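# Reseat flat cable in connector and relatch

## Task

The flat cable's end sits only partly inside its connector. Lift the connector's latch open, press the cable end fully home, then close the latch again so everything stays that way after the robot lets go.

## Robot and tools

Robot: two arms, left_arm and right_arm, each with a two-finger gripper. Calibrated bases in the scene frame: left_arm at (+0.023, +0.456, 0) m, right_arm at (-0.055, -0.342, 0) m, both almost unrotated. Scene frame: origin at table-top height between the arms, +z up, +x out over the table, left_arm on +y. Each arm reports its hand pose, velocities and targets in its own base frame; fixed cameras and the table use the scene frame. Gripper axes: fingers point along +z, open and close along y; a block juts about 10 cm toward the gripper's +x. end_effector_position is the point between the closed pads; closed fingertips reach about 19 mm past it (6 mm when fully open). Reported poses can be a few cm off.

The 18-number row, used by execute_actions and move: one flat list covering both arms, always all 18 values, each in [-1, 1]. Order: left dx, dy, dz, rx, ry, rz, left gripper position, force_limit, speed, then the same nine for the right. dx..rz are offsets, not poses: they count from that arm's Hand target at the start of the action or move, along that arm's own base axes; rotation is about the Hand target position and rx, ry, rz form one rotation vector. Scale: 1.0 = 0.6 m or 180 degrees. Every row in a list counts from the same start, not the previous row; a new call restarts from the current Hand target, so repeating an offset moves further. Six zeros re-request the current Hand target. Gripper numbers are absolute commands: position +1 fully open (85 mm), about -0.8 pads touching, -1 closes until blocked; force_limit and speed -1..+1 (speed roughly 20, 85, 150 mm/s at -1, 0, +1). To leave a gripper unchanged, resend its previous three numbers; 0 is a real command.

execute_actions: actions is a list of actions, each a table of up to 15 rows (one per 1/30 s step; a short table repeats its last row). cameras: names, ["all"], or []; images come by default only with an empty actions list.

move: target is one 18-number row or a list of up to 15 rows, all offsets from the same Hand targets; straight-line paths, capped at 10 s total. speed in m/s (0.002 to 3.6, default 0.25; rotation up to twice that in rad/s), one value or one per target. blend in m rounds corners in a list (0 = stop at each). stop_force in N (3 to 120, both arms) ends an arm's path when its wrist sensor feels that much push against its motion; the arm then backs to just before the push but still presses somewhat. Don't rely on it when the gripper rotates, leave it out when moving away from something you press on, and use it only slowly. zero (with stop_force): true re-zeroes moving arms first; false counts from the last zero. blocking=false returns after about 0.5 s while the move continues (not allowed with stop_force). The result adds a move: line, e.g. done (within 3 mm and 2 degrees), off_target, moving, held, fault; limits=paced means the pose was clipped, limits=held that steps were withheld. Done does not prove nothing was touched.

wait: seconds 0 to 10; arms hold their last command. stop: brakes a running move (fingers continue). zoom_image: camera (cam_high, cam_left_wrist, cam_right_wrist) and region [x0, y0, x1, y1] in pixels, at most 504x504, from that camera's newest image. zero_wrist_force: arm = left_arm or right_arm; subtracts the current reading from later ones. finished_scene: scene = this scene's number; ends it irreversibly, so call it only when latch is shut and cable fully seated.

Results: end_effector_position in metres, quat_wxyz, velocities in m/s and rad/s, all in the arm's base frame. Hand target is the last commanded pose after clipping; grippers often rest short of it, and the next command, even zeros, asks for it again. Orientation commands are clipped to within 32 degrees of the measured one. object_status: 0 moving, 1 blocked while opening, 2 blocked while closing (a grip), 3 reached the position or pads met. position_measured is in counts: 3 open, ~78 = 60 mm, ~130 = 40 mm, ~180 = 20 mm, ~230 pads meet. Wrist force/torque are in the gripper's own axes, force from the surface into the arm; noise about 0.18 N. Joint torques include gravity and are not contact measures. Cameras: cam_high 504x504 fixed overhead, wrist cameras 672x504; calibration is given in OpenCV form.

Cautions: the arms are stiff, so aiming even slightly beyond a firm contact can trigger a fault stop (10 s freeze) from about 150 N force or joint load limits (wrist joints about 21 N m). Approach the latch and cable slowly with small offsets and a modest stop_force, then retract by commanding back past the gripper. Don't let the arms or fingers press on each other; a clearance check may hold commands. Avoid paths near an arm's own base. Don't knock anything off the table, drop parts, slam, or squeeze hard on something still resting on the table. Holding loads or straining toward unreachable poses heats motors; MOTOR HOT warns, and an over-temperature stop lasts 30 to 60 s.

Each tool is called after "Call:" by a JSON object that holds its "method" and its "body", one argument or row to a line.

## Session

Call:
{"method": "execute_actions", "body": {
  "actions": []
}}

Scene clock: 0.00 s.
left_arm: end_effector_position=(+0.6620, -0.2857, +0.3125) position_measured=3 object_status=3 end_effector_quat_wxyz=(-0.154, +0.167, +0.974, -0.013) | right_arm: end_effector_position=(+0.6375, +0.2338, +0.2362) position_measured=3 object_status=3 end_effector_quat_wxyz=(+0.060, +0.970, -0.129, +0.195)
Joint positions: left_arm=[-0.544 -0.694 0.301 -0.897 -1.707 -0.186] | right_arm=[3.832 -1.865 -1.577 -1.082 1.203 -2.222]
Joint velocities: within noise
Joint torques (N m): no reading
Wrist force (N): no reading
Wrist torque (N m): no reading
Wrist force, peak (N): no reading
Hand target: left_arm +0.6620, -0.2857, +0.3125; -0.154, +0.167, +0.974, -0.013 | right_arm +0.6375, +0.2338, +0.2362; +0.060, +0.970, -0.129, +0.195
Tool commands: left_gripper/position=+1.0 left_gripper/force_limit=+1.0 left_gripper/speed=+1.0 right_gripper/position=+1.0 right_gripper/force_limit=+1.0 right_gripper/speed=+1.0

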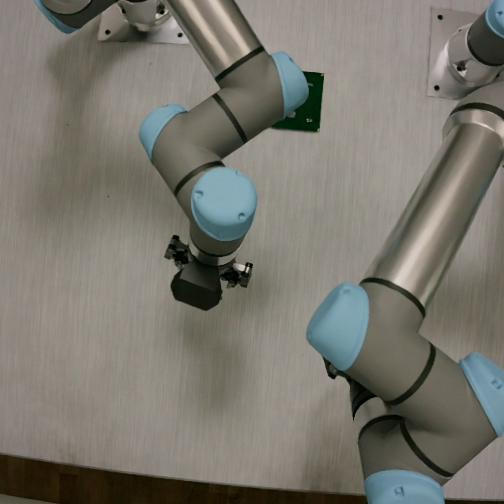

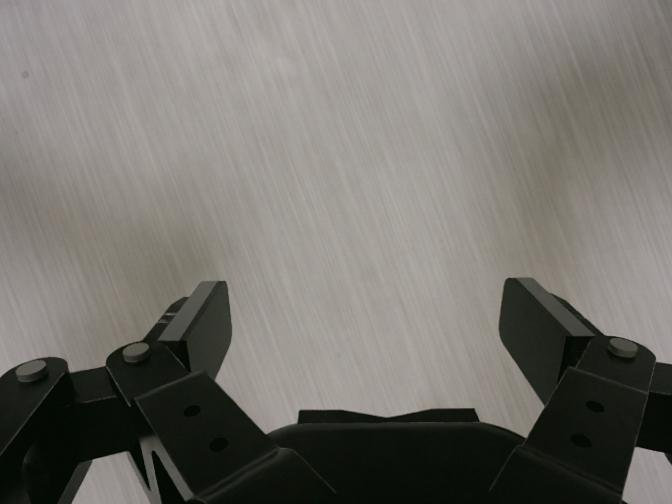

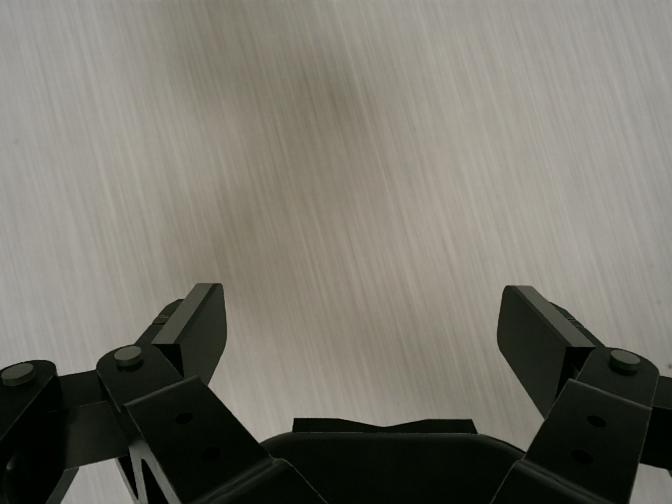

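Call:
{"method": "zoom_image", "body": {
  "camera": "cam_high",
  "region": [230, 40, 370, 180]
}}

Scaled by 3.600.

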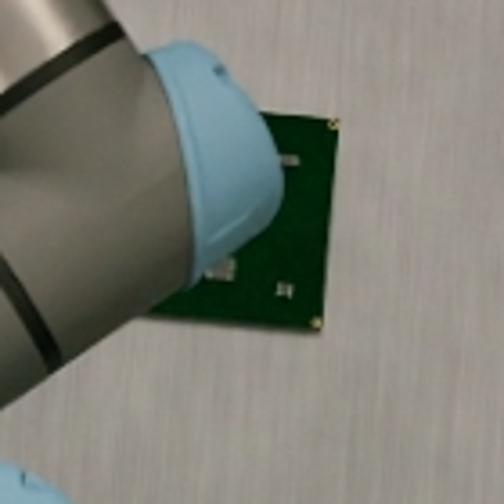

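Call:
{"method": "move", "body": {
  "target": [0,0,0,0,0,0,1,1,1,-0.0825,-0.956,0.1,0,0,-0.278,1,1,1],
  "speed": 0.4,
  "cameras": ["all"]
}}

Scene clock: 23.07 s.
left_arm: end_effector_position=(+0.6620, -0.2857, +0.3125) position_measured=3 object_status=3 end_effector_quat_wxyz=(-0.154, +0.167, +0.974, -0.013) | right_arm: end_effector_position=(+0.5880, -0.3397, +0.2961) position_measured=3 object_status=3 end_effector_quat_wxyz=(+0.136, +0.825, -0.527, +0.151)
Joint positions: left_arm=[-0.544 -0.694 0.301 -0.897 -1.707 -0.186] | right_arm=[2.956 -1.833 -1.462 -1.229 1.204 -2.225]
Joint torques (N m): left_arm=[-0.35 -71.87 -29 -2.99 -0.29 0.28] | right_arm=[-7.3 38.64 36.15 6.2 -0.45 2.3]
Wrist force (N): left_arm=[0.1 0.0 0.2] | right_arm=[0.2 -0.2 0.0]
Wrist torque (N m): left_arm=[-0.01 -0.01 0.00] | right_arm=[-0.05 -0.09 0.15]
Wrist force, peak (N): left_arm=[0.4 -0.1 0.4] | right_arm=[3.8 1.6 1.1]
Hand target: left_arm +0.6620, -0.2857, +0.3125; -0.154, +0.167, +0.974, -0.013 | right_arm +0.5880, -0.3398, +0.2962; +0.136, +0.825, -0.527, +0.151
Off the commanded pose: left_arm 0.000 m, 0 deg | right_arm 0.000 m, 0 deg.
move: done
camera_calibration:
cam_right_wrist: T_world_to_cam=[[-0.909483, -0.408659, 0.0764156, 0.387959], [-0.41361, 0.907993, -0.0668982, 0.590231], [-0.0420463, -0.092449, -0.994829, 0.420372], [0, 0, 0, 1]] pos_world=[0.614642, -0.33852, 0.428038]

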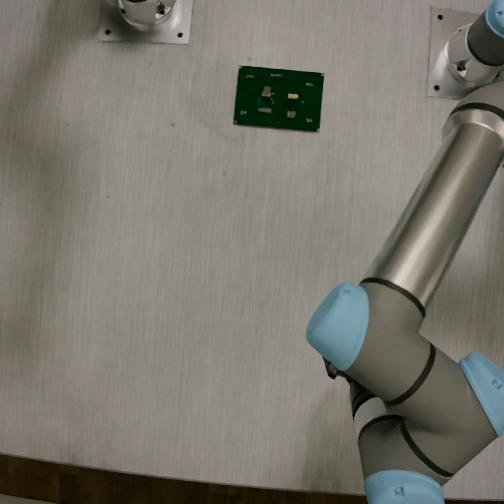

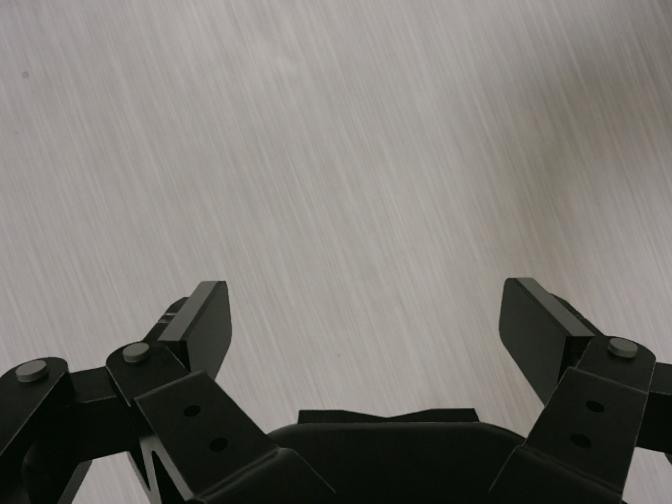

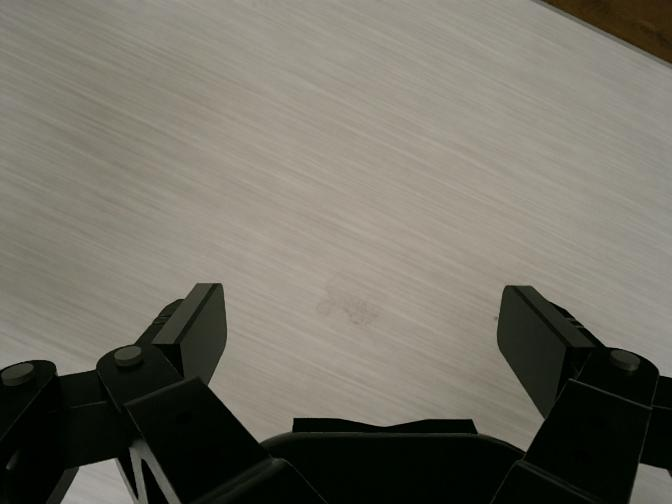

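Call:
{"method": "zoom_image", "body": {
  "camera": "cam_high",
  "region": [228, 58, 332, 140]
}}

Call:
{"method": "zoom_image", "body": {
  "camera": "cam_high",
  "region": [250, 80, 310, 125]
}}

Scaled by 4.846.

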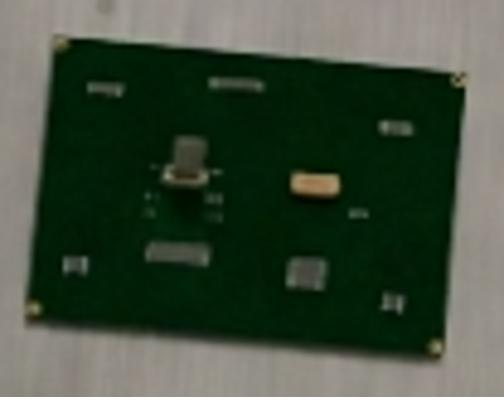

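Scaled by 8.400.

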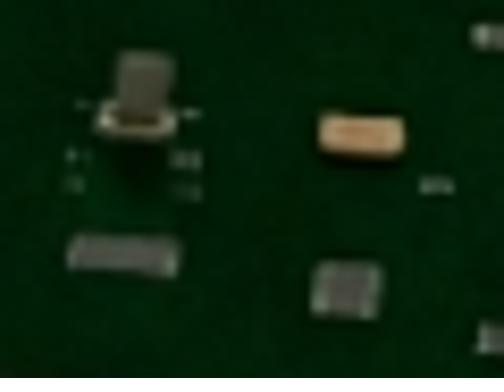

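Call:
{"method": "move", "body": {
  "target": [0,0,0,0,0,0,1,1,1,-0.343,0.55,-0.03,0,0,0.244,1,1,1],
  "speed": 0.4
}}

Call:
{"method": "move", "body": {
  "target": [0,0,0,0,0,0,1,1,1,-0.343,0.55,-0.03,0,0,0.244,1,1,1],
  "speed": 0.4,
  "cameras": ["all"]
}}

Scene clock: 85.57 s.
left_arm: end_effector_position=(+0.6620, -0.2857, +0.3125) position_measured=3 object_status=3 end_effector_quat_wxyz=(-0.154, +0.167, +0.974, -0.013) | right_arm: end_effector_position=(+0.3823, -0.0098, +0.2783) position_measured=3 object_status=3 end_effector_quat_wxyz=(+0.070, +0.962, -0.181, +0.192)
Joint positions: left_arm=[-0.544 -0.694 0.301 -0.897 -1.707 -0.186] | right_arm=[3.75 -1.016 -2.196 -1.322 1.199 -2.195]
Joint torques (N m): left_arm=[-1.14 -70.65 -28.57 -2.66 -0.45 0.27] | right_arm=[7.45 11.97 23.46 1.87 1.67 2.33]
Wrist force (N): left_arm=[0.0 0.1 0.1] | right_arm=[-0.1 -0.1 -0.1]
Wrist torque (N m): left_arm=[0.00 0.00 0.00] | right_arm=[0.01 -0.03 -0.02]
Wrist force, peak (N): left_arm=[0.3 0.2 0.6] | right_arm=[3.8 -1.0 0.8]
Hand target: left_arm +0.6620, -0.2857, +0.3125; -0.154, +0.167, +0.974, -0.013 | right_arm +0.3822, -0.0098, +0.2782; +0.070, +0.962, -0.181, +0.192
Off the commanded pose: left_arm 0.000 m, 0 deg | right_arm 0.000 m, 0 deg.
move: done

Scene clock: 87.10 s.
left_arm: end_effector_position=(+0.6620, -0.2857, +0.3125) position_measured=3 object_status=3 end_effector_quat_wxyz=(-0.154, +0.167, +0.974, -0.013) | right_arm: end_effector_position=(+0.1765, +0.3201, +0.2602) position_measured=3 object_status=3 end_effector_quat_wxyz=(-0.007, +0.960, +0.192, +0.204)
Joint positions: left_arm=[-0.544 -0.694 0.301 -0.897 -1.707 -0.186] | right_arm=[4.91 -1.042 -2.189 -1.467 1.16 -1.772]
Joint torques (N m): left_arm=[-0.97 -71.43 -28.8 -2.63 -0.58 0.2] | right_arm=[7.66 -3.61 25.72 5.49 1.57 0.83]
Wrist force (N): left_arm=[0.3 -0.2 0.2] | right_arm=[0.0 0.0 0.4]
Wrist torque (N m): left_arm=[-0.03 -0.04 0.00] | right_arm=[0.04 0.00 0.18]
Wrist force, peak (N): left_arm=[0.2 0.1 0.5] | right_arm=[-1.0 -3.4 0.2]
Hand target: left_arm +0.6620, -0.2857, +0.3125; -0.154, +0.167, +0.974, -0.013 | right_arm +0.1764, +0.3202, +0.2602; -0.007, +0.960, +0.192, +0.204
Off the commanded pose: left_arm 0.000 m, 0 deg | right_arm 0.000 m, 0 deg.
move: done
camera_calibration:
cam_right_wrist: T_world_to_cam=[[0.373657, -0.924412, 0.076433, 0.224557], [-0.923095, -0.378673, -0.0671052, 0.320379], [0.090976, -0.0454805, -0.994814, 0.389823], [0, 0, 0, 1]] pos_world=[0.176368, 0.346631, 0.392137]

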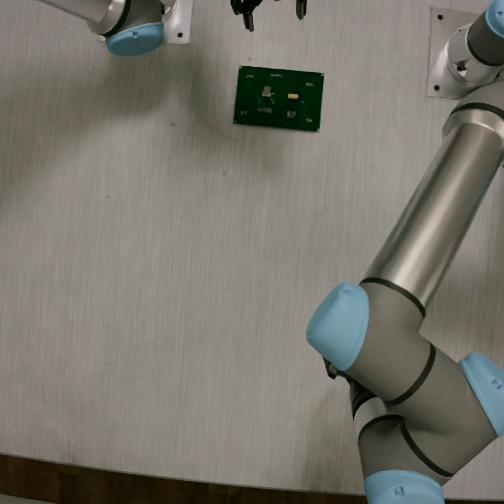

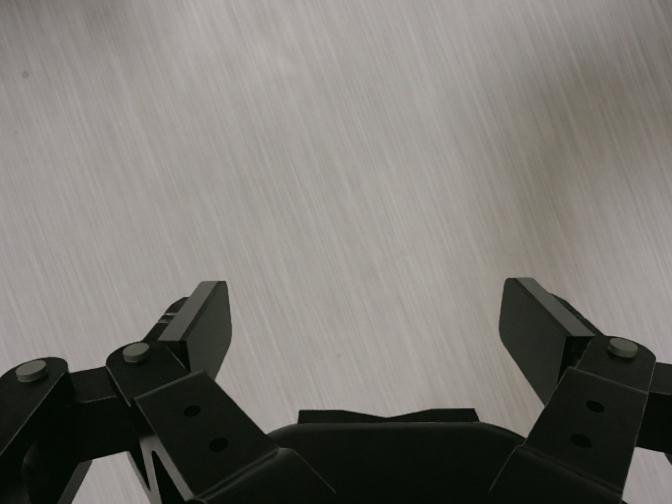

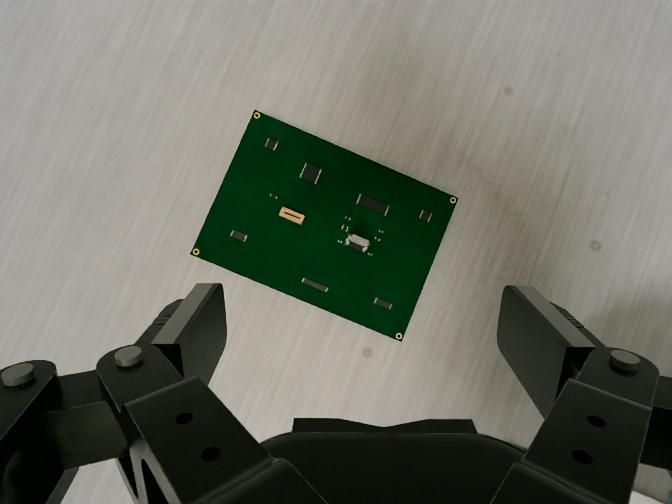

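Call:
{"method": "zoom_image", "body": {
  "camera": "cam_right_wrist",
  "region": [320, 205, 400, 265]
}}

Call:
{"method": "zoom_image", "body": {
  "camera": "cam_right_wrist",
  "region": [240, 180, 340, 255]
}}

Scaled by 6.300.

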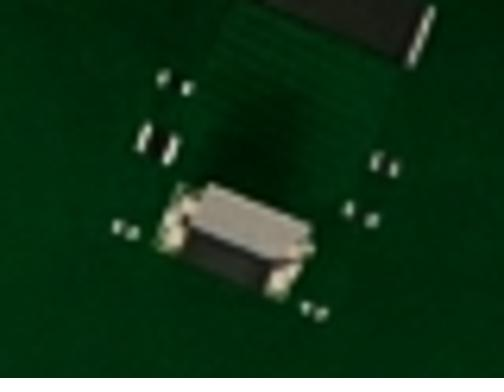

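Scaled by 5.040.

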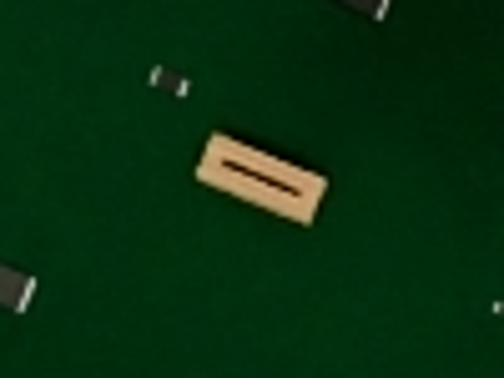

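Call:
{"method": "move", "body": {
  "target": [0,0,0,0,0,0,1,1,1,0.045,-0.035,-0.22,0,0,0,1,1,1],
  "speed": 0.3,
  "cameras": ["cam_right_wrist"]
}}

Call:
{"method": "zoom_image", "body": {
  "camera": "cam_right_wrist",
  "region": [286, 200, 406, 290]
}}

Scene clock: 111.77 s.
left_arm: end_effector_position=(+0.6620, -0.2857, +0.3125) position_measured=3 object_status=3 end_effector_quat_wxyz=(-0.154, +0.167, +0.974, -0.013) | right_arm: end_effector_position=(+0.2034, +0.2991, +0.1282) position_measured=3 object_status=3 end_effector_quat_wxyz=(-0.007, +0.960, +0.192, +0.204) end_effector_velocity=(+0.000, +0.001, +0.000) end_effector_angular_velocity=(+0.005, +0.000, -0.001)
Joint positions: left_arm=[-0.544 -0.694 0.301 -0.897 -1.707 -0.186] | right_arm=[4.823 -1.131 -2.512 -1.017 1.163 -1.867]
Joint velocities: left_arm=[within noise] | right_arm=[0 0 -0.001 0.006 0 0]
Joint torques (N m): left_arm=[-1.35 -70.37 -29.36 -2.87 -0.44 0.37] | right_arm=[7.08 -0.44 20.35 6.01 -2.15 1.81]
Wrist force (N): left_arm=[0.1 -0.1 0.2] | right_arm=[0.1 0.1 -0.1]
Wrist torque (N m): left_arm=[-0.03 -0.02 0.00] | right_arm=[0.09 0.00 0.19]
Wrist force, peak (N): left_arm=[0.2 0.3 0.4] | right_arm=[-1.1 0.9 2.8]
Hand target: left_arm +0.6620, -0.2857, +0.3125; -0.154, +0.167, +0.974, -0.013 | right_arm +0.2034, +0.2992, +0.1282; -0.007, +0.960, +0.192, +0.204
Off the commanded pose: left_arm 0.000 m, 0 deg | right_arm 0.000 m, 0 deg.
move: done
camera_calibration:
cam_right_wrist: T_world_to_cam=[[0.373772, -0.92438, 0.076267, 0.205283], [-0.923068, -0.378765, -0.0669458, 0.328421], [0.0907706, -0.0453772, -0.994837, 0.255126], [0, 0, 0, 1]] pos_world=[0.203268, 0.32573, 0.260139]
Images, in order (width x height): cam_right_wrist 672x504.

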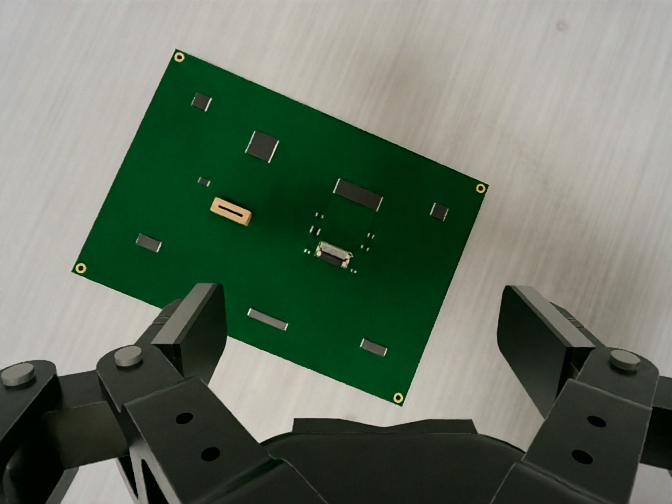

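Scaled by 4.200.

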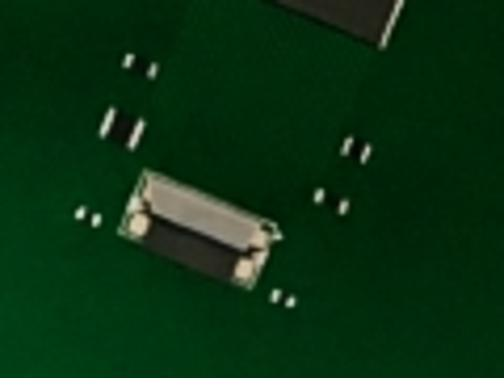

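Call:
{"method": "zoom_image", "body": {
  "camera": "cam_right_wrist",
  "region": [308, 234, 362, 274]
}}

Scaled by 9.333.

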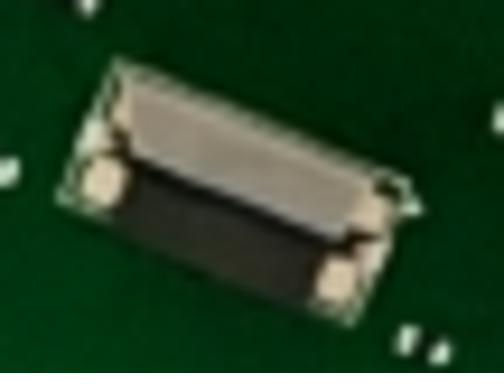

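Call:
{"method": "move", "body": {
  "target": [0,0,0,0,0,0,1,1,1,0.034,0.028,0.003,-0.101,0.0945,0.369,1,1,1],
  "speed": 0.3,
  "cameras": ["cam_right_wrist", "cam_high"]
}}

Call:
{"method": "zoom_image", "body": {
  "camera": "cam_right_wrist",
  "region": [286, 200, 406, 290]
}}

Scene clock: 153.20 s.
left_arm: end_effector_position=(+0.6620, -0.2857, +0.3125) position_measured=3 object_status=3 end_effector_quat_wxyz=(-0.154, +0.167, +0.974, -0.013) | right_arm: end_effector_position=(+0.2239, +0.3159, +0.1300) position_measured=3 object_status=3 end_effector_quat_wxyz=(+0.000, +0.707, +0.707, +0.000) end_effector_velocity=(+0.000, +0.000, +0.000) end_effector_angular_velocity=(+0.000, -0.001, +0.004)
Joint positions: left_arm=[-0.544 -0.694 0.301 -0.897 -1.707 -0.186] | right_arm=[4.447 -1.388 -2.27 -1.054 1.571 -3.408]
Joint velocities: left_arm=[within noise] | right_arm=[0 0 0.001 0 -0.001 -0.005]
Joint torques (N m): left_arm=[-1.74 -71.24 -29.6 -2.88 -0.58 0.3] | right_arm=[8.56 21.15 23.31 4.95 -2.83 -2.07]
Wrist force (N): left_arm=[0.1 -0.1 0.2] | right_arm=[-0.5 -0.2 0.0]
Wrist torque (N m): left_arm=[-0.02 0.00 0.01] | right_arm=[0.02 0.07 0.16]
Wrist force, peak (N): left_arm=[0.3 0.1 0.4] | right_arm=[-0.8 0.7 0.2]
Hand target: left_arm +0.6620, -0.2857, +0.3125; -0.154, +0.167, +0.974, -0.013 | right_arm +0.2238, +0.3160, +0.1300; +0.000, +0.707, +0.708, +0.000
Off the commanded pose: left_arm 0.000 m, 0 deg | right_arm 0.000 m, 0 deg.
move: done
camera_calibration:
cam_right_wrist: T_world_to_cam=[[0.999935, 0.00711847, 0.00892169, -0.212747], [0.00376076, -0.943514, 0.331311, 0.272953], [0.0107762, -0.331256, -0.943479, 0.357296], [0, 0, 0, 1]] pos_world=[0.207857, 0.377406, 0.248568]
Images, in order (width x height): cam_high 504x504, cam_right_wrist 672x504.

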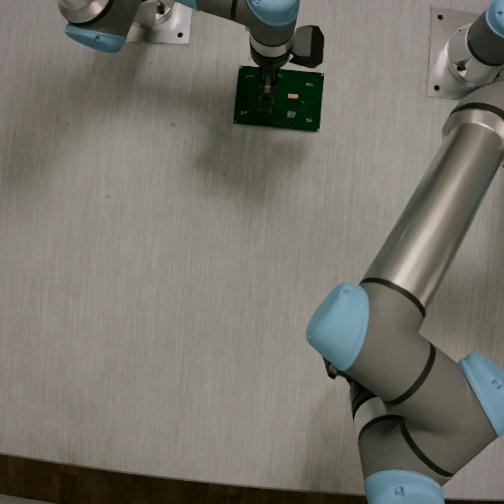

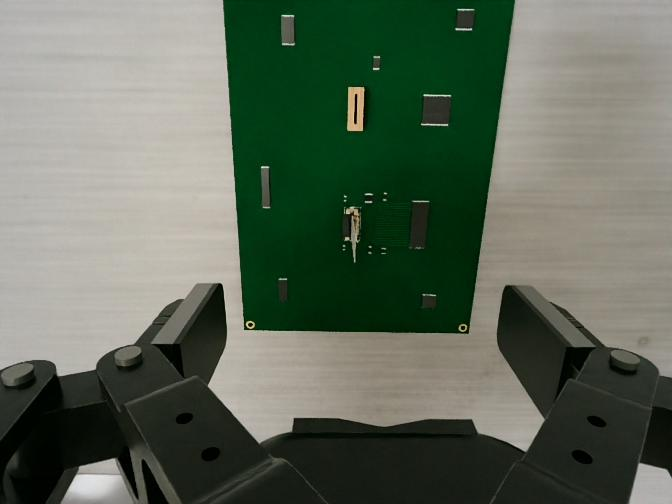

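Scaled by 4.200.

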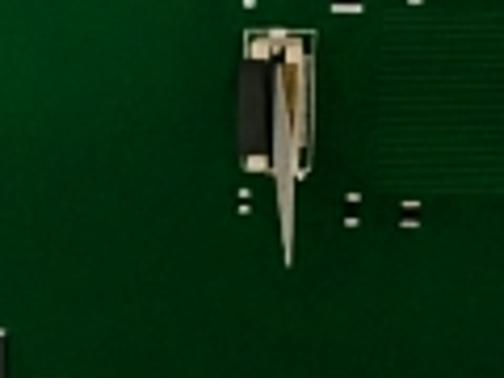

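Call:
{"method": "move", "body": {
  "target": [0,0,0,0,0,0,1,1,1,0.02,0.07,-0.083,-0.222,0,0,1,1,1],
  "speed": 0.25,
  "cameras": ["cam_right_wrist"]
}}

Call:
{"method": "zoom_image", "body": {
  "camera": "cam_right_wrist",
  "region": [286, 170, 426, 275]
}}

Scene clock: 192.23 s.
left_arm: end_effector_position=(+0.6620, -0.2857, +0.3125) position_measured=3 object_status=3 end_effector_quat_wxyz=(-0.154, +0.167, +0.974, -0.013) | right_arm: end_effector_position=(+0.2358, +0.3580, +0.0802) position_measured=3 object_status=3 end_effector_quat_wxyz=(+0.241, +0.664, +0.665, -0.241)
Joint positions: left_arm=[-0.544 -0.694 0.301 -0.897 -1.707 -0.186] | right_arm=[4.523 -1.943 -1.787 -1.67 1.45 -3.289]
Joint torques (N m): left_arm=[-0.49 -70 -28.99 -2.86 -0.59 0.46] | right_arm=[-7.33 33.45 29.11 -0.53 2.33 -2.07]
Wrist force (N): left_arm=[0.1 -0.1 0.3] | right_arm=[-0.6 -0.5 -0.7]
Wrist torque (N m): left_arm=[-0.03 -0.01 0.01] | right_arm=[-0.01 0.11 -0.05]
Wrist force, peak (N): left_arm=[0.1 0.1 0.6] | right_arm=[-1.7 0.1 -0.7]
Hand target: left_arm +0.6620, -0.2857, +0.3125; -0.154, +0.167, +0.974, -0.013 | right_arm +0.2358, +0.3580, +0.0802; +0.241, +0.664, +0.665, -0.242
Off the commanded pose: left_arm 0.000 m, 0 deg | right_arm 0.000 m, 0 deg.
move: done
camera_calibration:
cam_right_wrist: T_world_to_cam=[[0.999929, 0.0117334, 0.00212924, -0.225668], [0.0041613, -0.510652, 0.859778, 0.131645], [0.0111754, -0.859708, -0.510664, 0.478525], [0, 0, 0, 1]] pos_world=[0.219756, 0.481264, 0.13166]
Images, in order (width x height): cam_right_wrist 672x504.

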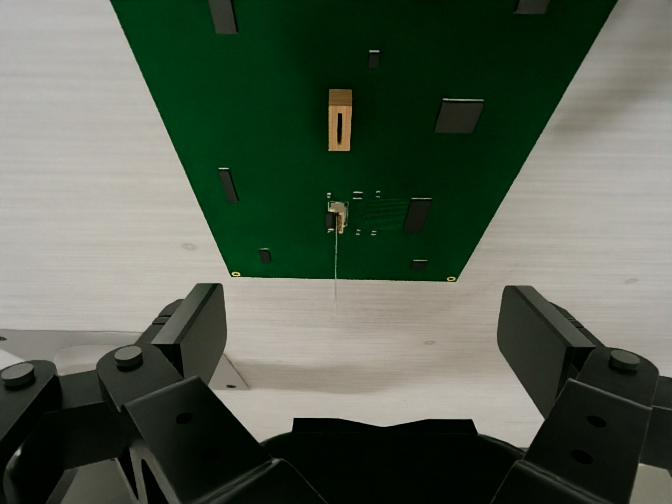

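Scaled by 3.600.

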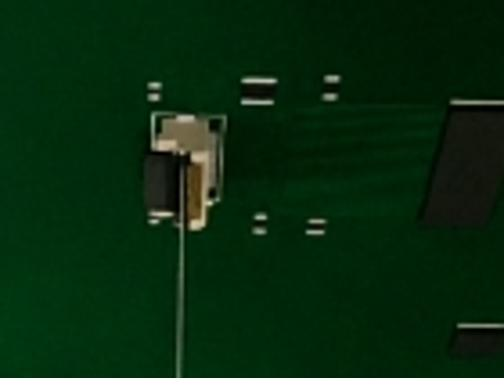

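Call:
{"method": "zoom_image", "body": {
  "camera": "cam_right_wrist",
  "region": [318, 192, 358, 242]
}}

Scaled by 10.080.

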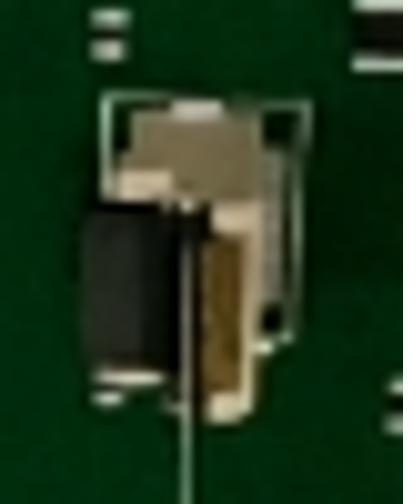

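Call:
{"method": "move", "body": {
  "target": [
    [0,0,0,0,0,0,1,1,1,-0.06,-0.047,0.133,0.011,0.01,0.25,1,1,1],
    [0,0,0,0,0,0,1,1,1,-0.098,-0.055,-0.02,0.022,0.021,0.4994,1,1,1]
  ],
  "speed": 0.25,
  "blend": 0.03,
  "cameras": ["cam_right_wrist"]
}}

Call:
{"method": "zoom_image", "body": {
  "camera": "cam_right_wrist",
  "region": [286, 170, 426, 275]
}}

Scene clock: 264.93 s.
left_arm: end_effector_position=(+0.6620, -0.2857, +0.3125) position_measured=3 object_status=3 end_effector_quat_wxyz=(-0.154, +0.167, +0.974, -0.013) | right_arm: end_effector_position=(+0.1770, +0.3250, +0.0683) position_measured=3 object_status=3 end_effector_quat_wxyz=(+0.301, +0.000, +0.954, +0.001)
Joint positions: left_arm=[-0.544 -0.694 0.301 -0.897 -1.707 -0.186] | right_arm=[5.043 -1.396 -2.542 -0.997 0.997 -4.316]
Joint torques (N m): left_arm=[-1.39 -69.54 -28.73 -2.78 -0.46 0.37] | right_arm=[-3.35 4.86 14.68 5.04 1.44 -1.98]
Wrist force (N): left_arm=[0.1 0.0 0.2] | right_arm=[-0.2 -0.7 0.0]
Wrist torque (N m): left_arm=[-0.01 -0.02 0.00] | right_arm=[-0.08 0.13 0.16]
Wrist force, peak (N): left_arm=[0.3 0.1 0.5] | right_arm=[-1.1 -1.1 -1.2]
Hand target: left_arm +0.6620, -0.2857, +0.3125; -0.154, +0.167, +0.974, -0.013 | right_arm +0.1770, +0.3250, +0.0682; +0.301, +0.000, +0.954, +0.001
Off the commanded pose: left_arm 0.000 m, 0 deg | right_arm 0.000 m, 0 deg.
move: done
camera_calibration:
cam_right_wrist: T_world_to_cam=[[-0.0102532, 0.999935, 0.00505562, -0.308888], [0.582357, 0.00186127, 0.812931, -0.14041], [0.812869, 0.0112793, -0.582338, 0.0245791], [0, 0, 0, 1]] pos_world=[0.0586217, 0.308852, 0.130018]
Images, in order (width x height): cam_right_wrist 672x504.

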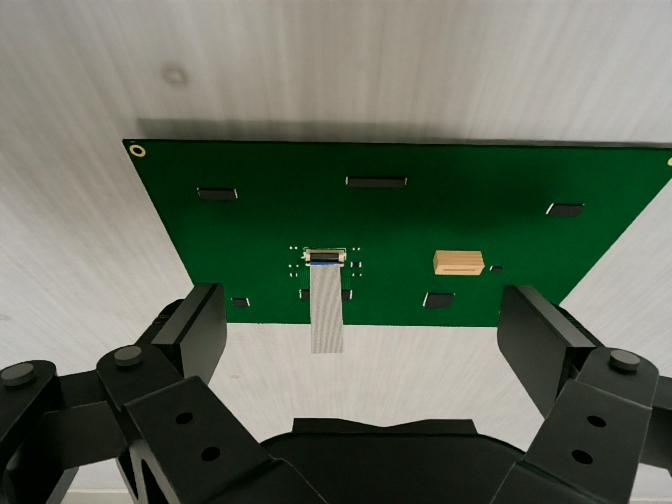

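Scaled by 3.600.

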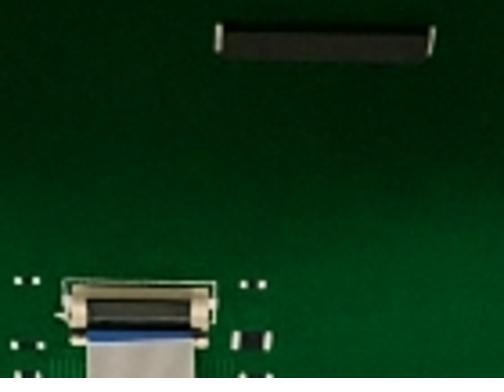

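Call:
{"method": "zoom_image", "body": {
  "camera": "cam_right_wrist",
  "region": [295, 238, 355, 278]
}}

Call:
{"method": "zoom_image", "body": {
  "camera": "cam_right_wrist",
  "region": [285, 235, 365, 365]
}}

Scaled by 8.400.

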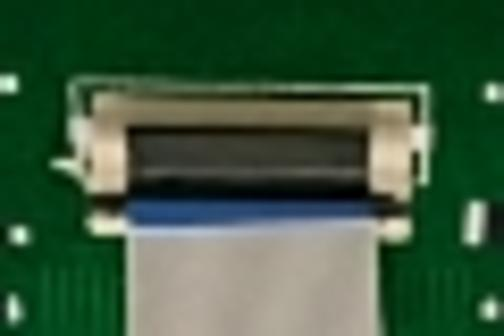

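Scaled by 3.877.

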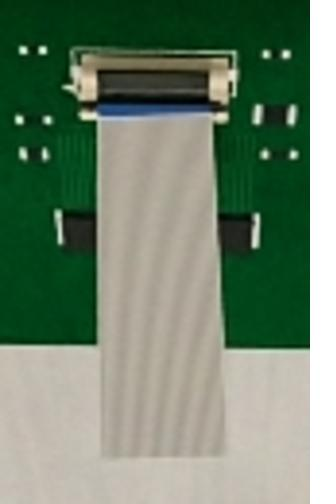

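Call:
{"method": "move", "body": {
  "target": [0,0,0,0,0,0,1,1,1,0.075,-0.023,-0.05,0,0,0,0.26,1,0],
  "speed": 0.12,
  "cameras": ["cam_right_wrist"]
}}

Call:
{"method": "zoom_image", "body": {
  "camera": "cam_right_wrist",
  "region": [276, 200, 376, 280]
}}

Scene clock: 317.30 s.
left_arm: end_effector_position=(+0.6620, -0.2857, +0.3125) position_measured=3 object_status=3 end_effector_quat_wxyz=(-0.154, +0.167, +0.974, -0.013) | right_arm: end_effector_position=(+0.2220, +0.3111, +0.0382) position_measured=96 object_status=3 end_effector_quat_wxyz=(+0.301, +0.000, +0.954, +0.001)
Joint positions: left_arm=[-0.544 -0.694 0.301 -0.897 -1.707 -0.186] | right_arm=[4.907 -1.504 -2.612 -0.729 0.973 -4.476]
Joint torques (N m): left_arm=[-0.91 -69.18 -29.66 -2.9 -0.62 0.29] | right_arm=[-6.21 10.76 20 5.47 1.38 -0.79]
Wrist force (N): left_arm=[0.1 0.2 0.3] | right_arm=[-0.1 -1.0 -0.1]
Wrist torque (N m): left_arm=[0.03 -0.02 0.00] | right_arm=[-0.14 0.10 0.16]
Wrist force, peak (N): left_arm=[0.3 0.1 0.5] | right_arm=[-0.5 -1.5 1.2]
Hand target: left_arm +0.6620, -0.2857, +0.3125; -0.154, +0.167, +0.974, -0.013 | right_arm +0.2220, +0.3112, +0.0382; +0.301, +0.000, +0.954, +0.001
Off the commanded pose: left_arm 0.000 m, 0 deg | right_arm 0.000 m, 0 deg.
move: done
camera_calibration:
cam_right_wrist: T_world_to_cam=[[-0.0104508, 0.999933, 0.00495096, -0.294444], [0.582356, 0.00206143, 0.812931, -0.142262], [0.812866, 0.011379, -0.582339, -0.0293443], [0, 0, 0, 1]] pos_world=[0.103623, 0.295052, 0.100019]
Images, in order (width x height): cam_right_wrist 672x504.

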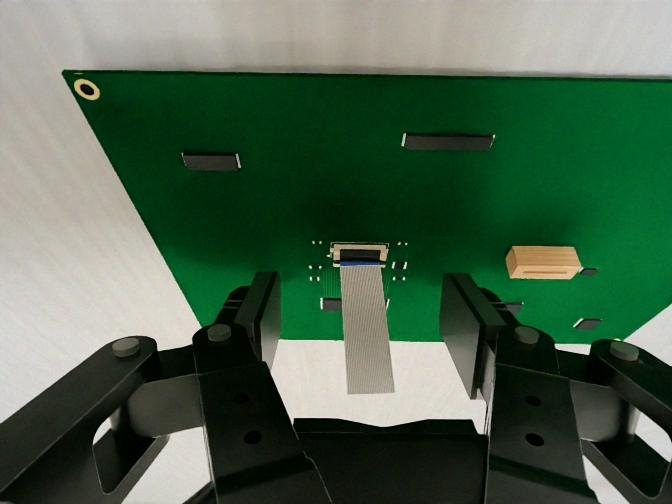

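Scaled by 5.040.

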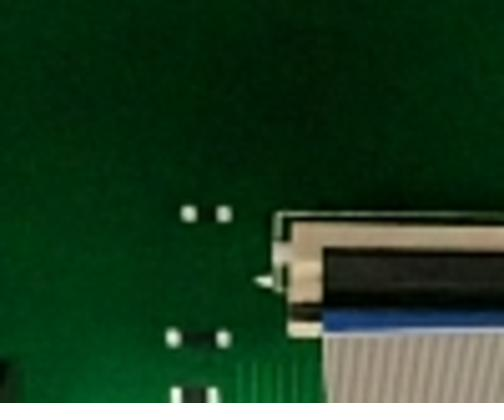

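Call:
{"method": "zoom_image", "body": {
  "camera": "cam_right_wrist",
  "region": [322, 232, 402, 282]
}}

Scaled by 6.300.

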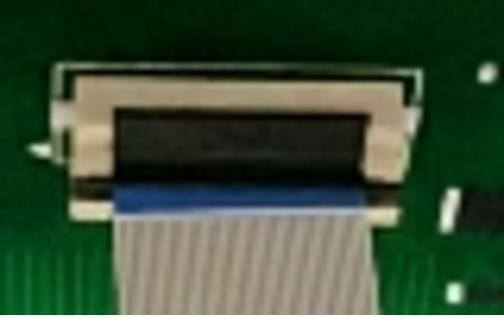

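Call:
{"method": "move", "body": {
  "target": [0,0,0,0,0,0,1,1,1,0.0083,-0.009,0,0,0,0.5,0.26,1,0],
  "speed": 0.3,
  "cameras": ["cam_right_wrist"]
}}

Call:
{"method": "zoom_image", "body": {
  "camera": "cam_right_wrist",
  "region": [322, 222, 402, 282]
}}

Scene clock: 377.03 s.
left_arm: end_effector_position=(+0.6620, -0.2857, +0.3125) position_measured=3 object_status=3 end_effector_quat_wxyz=(-0.154, +0.167, +0.974, -0.013) | right_arm: end_effector_position=(+0.2236, +0.3091, +0.0386) position_measured=96 object_status=3 end_effector_quat_wxyz=(+0.292, -0.247, +0.921, +0.077)
Joint positions: left_arm=[-0.544 -0.694 0.301 -0.897 -1.707 -0.186] | right_arm=[4.88 -1.491 -2.819 -0.164 1.001 -5.139]
Joint torques (N m): left_arm=[-1.42 -69.49 -28.68 -2.83 -0.66 0.34] | right_arm=[9.15 17.71 21.38 6.19 -4.81 -2.05]
Wrist force (N): left_arm=[0.2 -0.1 0.4] | right_arm=[-0.1 -0.9 -0.1]
Wrist torque (N m): left_arm=[-0.02 -0.02 0.00] | right_arm=[-0.14 0.16 0.14]
Wrist force, peak (N): left_arm=[0.1 0.1 0.6] | right_arm=[0.9 -2.5 1.0]
Hand target: left_arm +0.6620, -0.2857, +0.3125; -0.154, +0.167, +0.974, -0.013 | right_arm +0.2236, +0.3092, +0.0386; +0.292, -0.247, +0.921, +0.077 (not the last commanded pose)
Off the commanded pose: left_arm 0.000 m, 0 deg | right_arm 0.005 m, 60 deg.
move: held (right_arm; a check stopped the path); limits=held
pose unreachable (right arm): on one or more control steps of this call, first in action 0 (counted from 0), this arm could not follow its commanded pose, so it was not sent that pose on those steps. It may still have moved: this result reports where it is.
cause: moving toward the commanded pose would bring two parts of the arm too close to each other (joints 3 (elbow) and 4 (wrist 1) lie between them).
camera_calibration:
cam_right_wrist: T_world_to_cam=[[-0.508765, 0.860904, 0.00139665, -0.137852], [0.500677, 0.294563, 0.813975, -0.215632], [0.700343, 0.414822, -0.580898, -0.130089], [0, 0, 0, 1]] pos_world=[0.128935, 0.236158, 0.100143]
Images, in order (width x height): cam_right_wrist 672x504.

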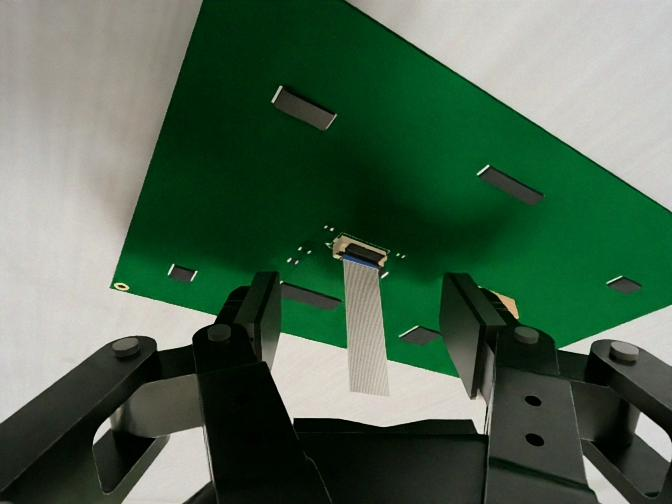

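Scaled by 6.300.

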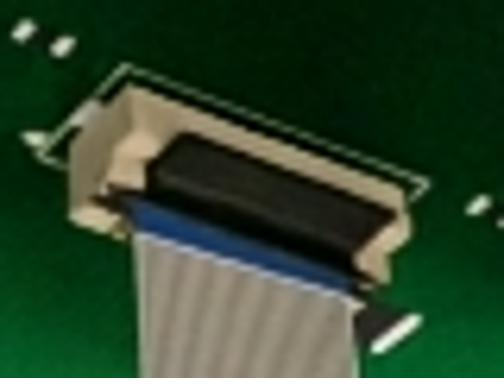

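Call:
{"method": "zoom_image", "body": {
  "camera": "cam_right_wrist",
  "region": [180, 250, 520, 504]
}}

Scaled by 1.482.

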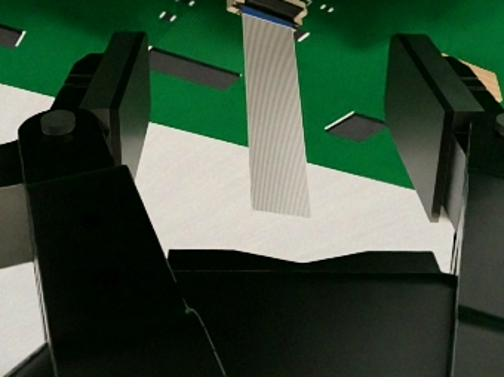

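Call:
{"method": "move", "body": {
  "target": [
    [0,0,0,0,0,0,1,1,1,0,0,0.12,0,0,0,0.26,1,0],
    [0,0,0,0,0,0,1,1,1,0.0057,0.003,0.1,0.118,0.203,-0.643,0.26,1,0]
  ],
  "speed": 0.3,
  "blend": 0.02,
  "cameras": ["cam_right_wrist"]
}}

Call:
{"method": "zoom_image", "body": {
  "camera": "cam_right_wrist",
  "region": [226, 200, 466, 360]
}}

Scene clock: 419.83 s.
left_arm: end_effector_position=(+0.6620, -0.2857, +0.3125) position_measured=3 object_status=3 end_effector_quat_wxyz=(-0.154, +0.167, +0.974, -0.013) | right_arm: end_effector_position=(+0.2271, +0.3110, +0.0986) position_measured=96 object_status=3 end_effector_quat_wxyz=(+0.000, +0.708, +0.706, +0.000)
Joint positions: left_arm=[-0.544 -0.694 0.301 -0.897 -1.707 -0.186] | right_arm=[4.435 -1.435 -2.327 -0.951 1.572 -3.418]
Joint torques (N m): left_arm=[-1.03 -69.14 -29.22 -2.91 -0.78 0.27] | right_arm=[3.8 26.44 17.7 1.19 -1.92 1.91]
Wrist force (N): left_arm=[0.0 0.2 0.4] | right_arm=[-0.5 0.3 0.5]
Wrist torque (N m): left_arm=[0.01 0.01 0.00] | right_arm=[0.12 0.07 -0.02]
Wrist force, peak (N): left_arm=[0.3 0.1 0.4] | right_arm=[-2.3 -0.9 -2.6]
Hand target: left_arm +0.6620, -0.2857, +0.3125; -0.154, +0.167, +0.974, -0.013 | right_arm +0.2270, +0.3110, +0.0986; +0.000, +0.708, +0.706, +0.000
Off the commanded pose: left_arm 0.000 m, 0 deg | right_arm 0.000 m, 0 deg.
move: done
camera_calibration:
cam_right_wrist: T_world_to_cam=[[0.999956, 0.00460913, 0.00811, -0.214728], [0.00165786, -0.943373, 0.331731, 0.279132], [0.00917974, -0.331703, -0.943339, 0.326531], [0, 0, 0, 1]] pos_world=[0.211259, 0.372627, 0.217174]
Images, in order (width x height): cam_right_wrist 672x504.

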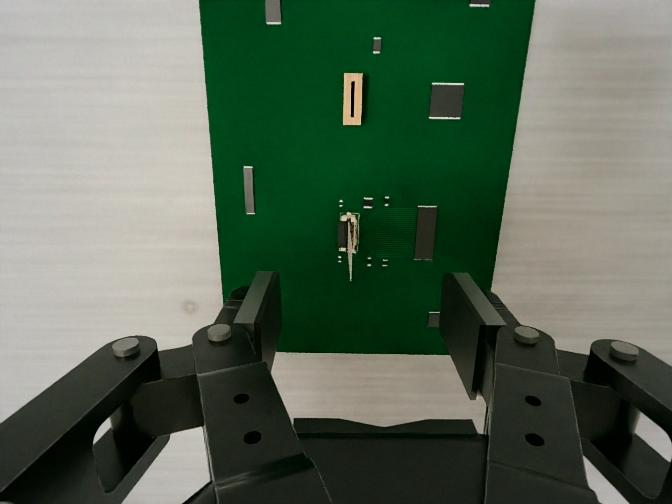

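Scaled by 2.100.

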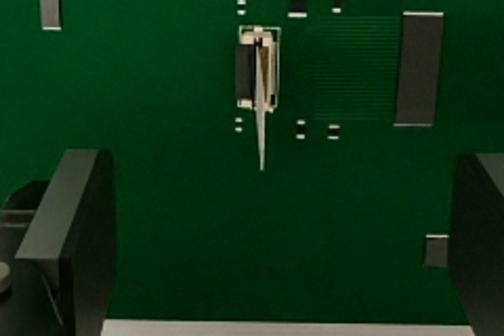

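Call:
{"method": "move", "body": {
  "target": [0,0,0,0,0,0,1,1,1,0.0177,-0.0033,-0.0943,0,-0.0667,0,0.26,1,0],
  "speed": 0.1,
  "cameras": ["cam_right_wrist"]
}}

Call:
{"method": "zoom_image", "body": {
  "camera": "cam_right_wrist",
  "region": [226, 200, 466, 360]
}}

Scene clock: 447.57 s.
left_arm: end_effector_position=(+0.6620, -0.2857, +0.3125) position_measured=3 object_status=3 end_effector_quat_wxyz=(-0.154, +0.167, +0.974, -0.013) | right_arm: end_effector_position=(+0.2376, +0.3090, +0.0420) position_measured=96 object_status=3 end_effector_quat_wxyz=(+0.073, +0.704, +0.703, +0.074)
Joint positions: left_arm=[-0.544 -0.694 0.301 -0.897 -1.707 -0.186] | right_arm=[4.554 -1.52 -2.48 -0.679 1.365 -3.302]
Joint torques (N m): left_arm=[-0.38 -68.74 -28.9 -2.68 -0.87 0.29] | right_arm=[-3.7 21.68 23.04 3.76 0.6 -1.45]
Wrist force (N): left_arm=[-0.1 -0.3 -0.1] | right_arm=[-0.7 0.4 0.1]
Wrist torque (N m): left_arm=[-0.05 0.02 0.00] | right_arm=[0.18 0.18 0.04]
Wrist force, peak (N): left_arm=[0.3 0.3 0.5] | right_arm=[-0.4 0.9 -0.9]
Hand target: left_arm +0.6620, -0.2857, +0.3125; -0.154, +0.167, +0.974, -0.013 | right_arm +0.2377, +0.3091, +0.0420; +0.073, +0.704, +0.703, +0.074
Off the commanded pose: left_arm 0.000 m, 0 deg | right_arm 0.000 m, 0 deg.
move: done
camera_calibration:
cam_right_wrist: T_world_to_cam=[[0.976422, 0.00443086, 0.215824, -0.22787], [-0.0675298, -0.94334, 0.324883, 0.312714], [0.205035, -0.331797, -0.920799, 0.224906], [0, 0, 0, 1]] pos_world=[0.197502, 0.370629, 0.154678]
Images, in order (width x height): cam_right_wrist 672x504.

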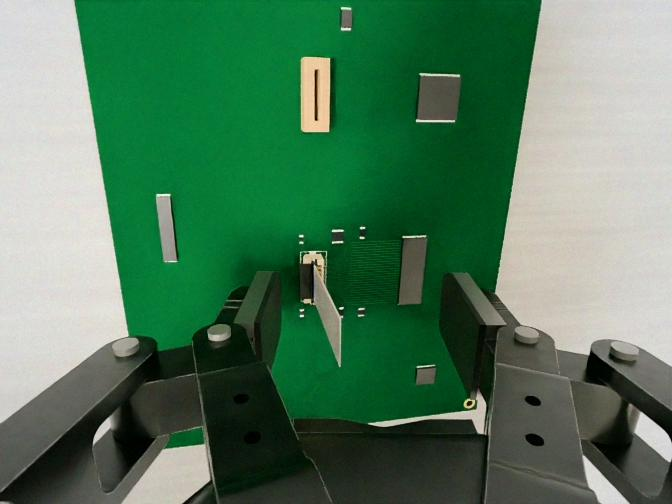

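Scaled by 2.100.

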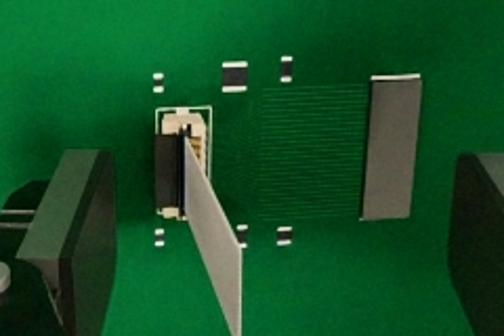

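Call:
{"method": "zoom_image", "body": {
  "camera": "cam_right_wrist",
  "region": [288, 240, 352, 320]
}}

Scaled by 6.300.

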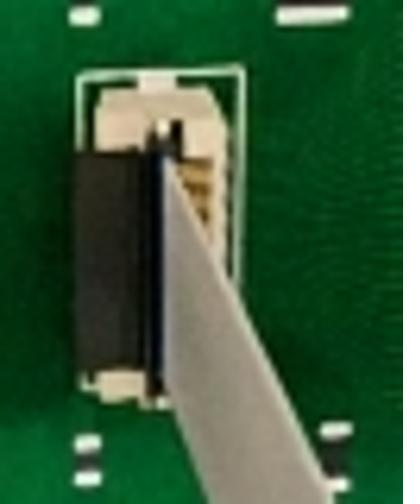

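Call:
{"method": "move", "body": {
  "target": [0,0,0,0,0,0,1,1,1,0,0,-0.05,0,0,0,0.26,1,0],
  "speed": 0.004,
  "stop_force": 3,
  "cameras": ["cam_right_wrist"]
}}

Call:
{"method": "zoom_image", "body": {
  "camera": "cam_right_wrist",
  "region": [226, 220, 376, 360]
}}

Scene clock: 468.77 s.
left_arm: end_effector_position=(+0.6620, -0.2857, +0.3125) position_measured=3 object_status=3 end_effector_quat_wxyz=(-0.154, +0.167, +0.974, -0.013) | right_arm: end_effector_position=(+0.2377, +0.3090, +0.0307) position_measured=96 object_status=3 end_effector_quat_wxyz=(+0.073, +0.704, +0.703, +0.074)
Joint positions: left_arm=[-0.544 -0.694 0.301 -0.897 -1.707 -0.186] | right_arm=[4.554 -1.554 -2.494 -0.631 1.365 -3.302]
Joint torques (N m): left_arm=[-0.97 -68.61 -28.18 -2.85 -0.84 0.45] | right_arm=[-4.53 25.87 26.05 1.14 -3.24 2.18]
Wrist force (N): left_arm=[0.1 0.0 0.4] | right_arm=[-0.2 1.4 -2.3]
Wrist torque (N m): left_arm=[-0.01 0.00 0.00] | right_arm=[0.33 0.17 0.04]
Wrist force, peak (N): left_arm=[0.2 0.1 0.6] | right_arm=[-4.7 1.8 -12.5]
Hand target: left_arm +0.6620, -0.2857, +0.3125; -0.154, +0.167, +0.974, -0.013 | right_arm +0.2377, +0.3091, +0.0307; +0.073, +0.704, +0.703, +0.074 (not the last commanded pose)
Off the commanded pose: left_arm 0.000 m, 0 deg | right_arm 0.019 m, 0 deg.
move: contact (right_arm)
camera_calibration:
cam_right_wrist: T_world_to_cam=[[0.976394, 0.00435089, 0.215953, -0.225414], [-0.0676258, -0.943374, 0.324765, 0.316434], [0.205137, -0.331703, -0.92081, 0.214447], [0, 0, 0, 1]] pos_world=[0.197501, 0.370629, 0.143377]
Images, in order (width x height): cam_right_wrist 672x504.

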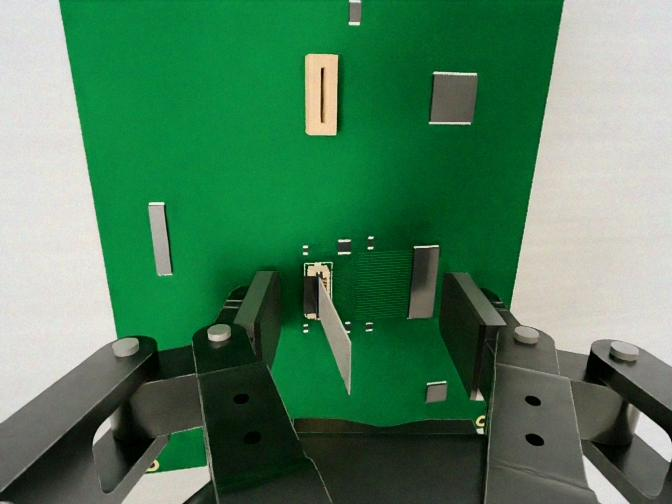

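Scaled by 3.360.

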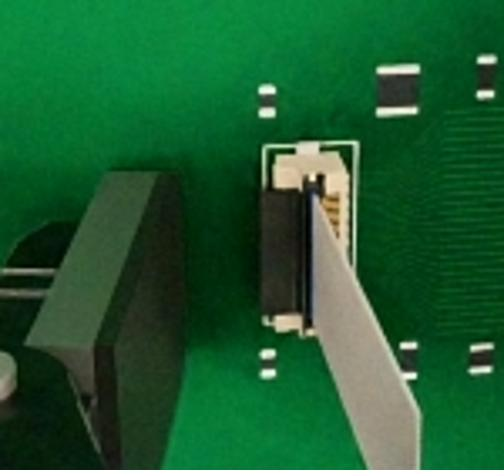

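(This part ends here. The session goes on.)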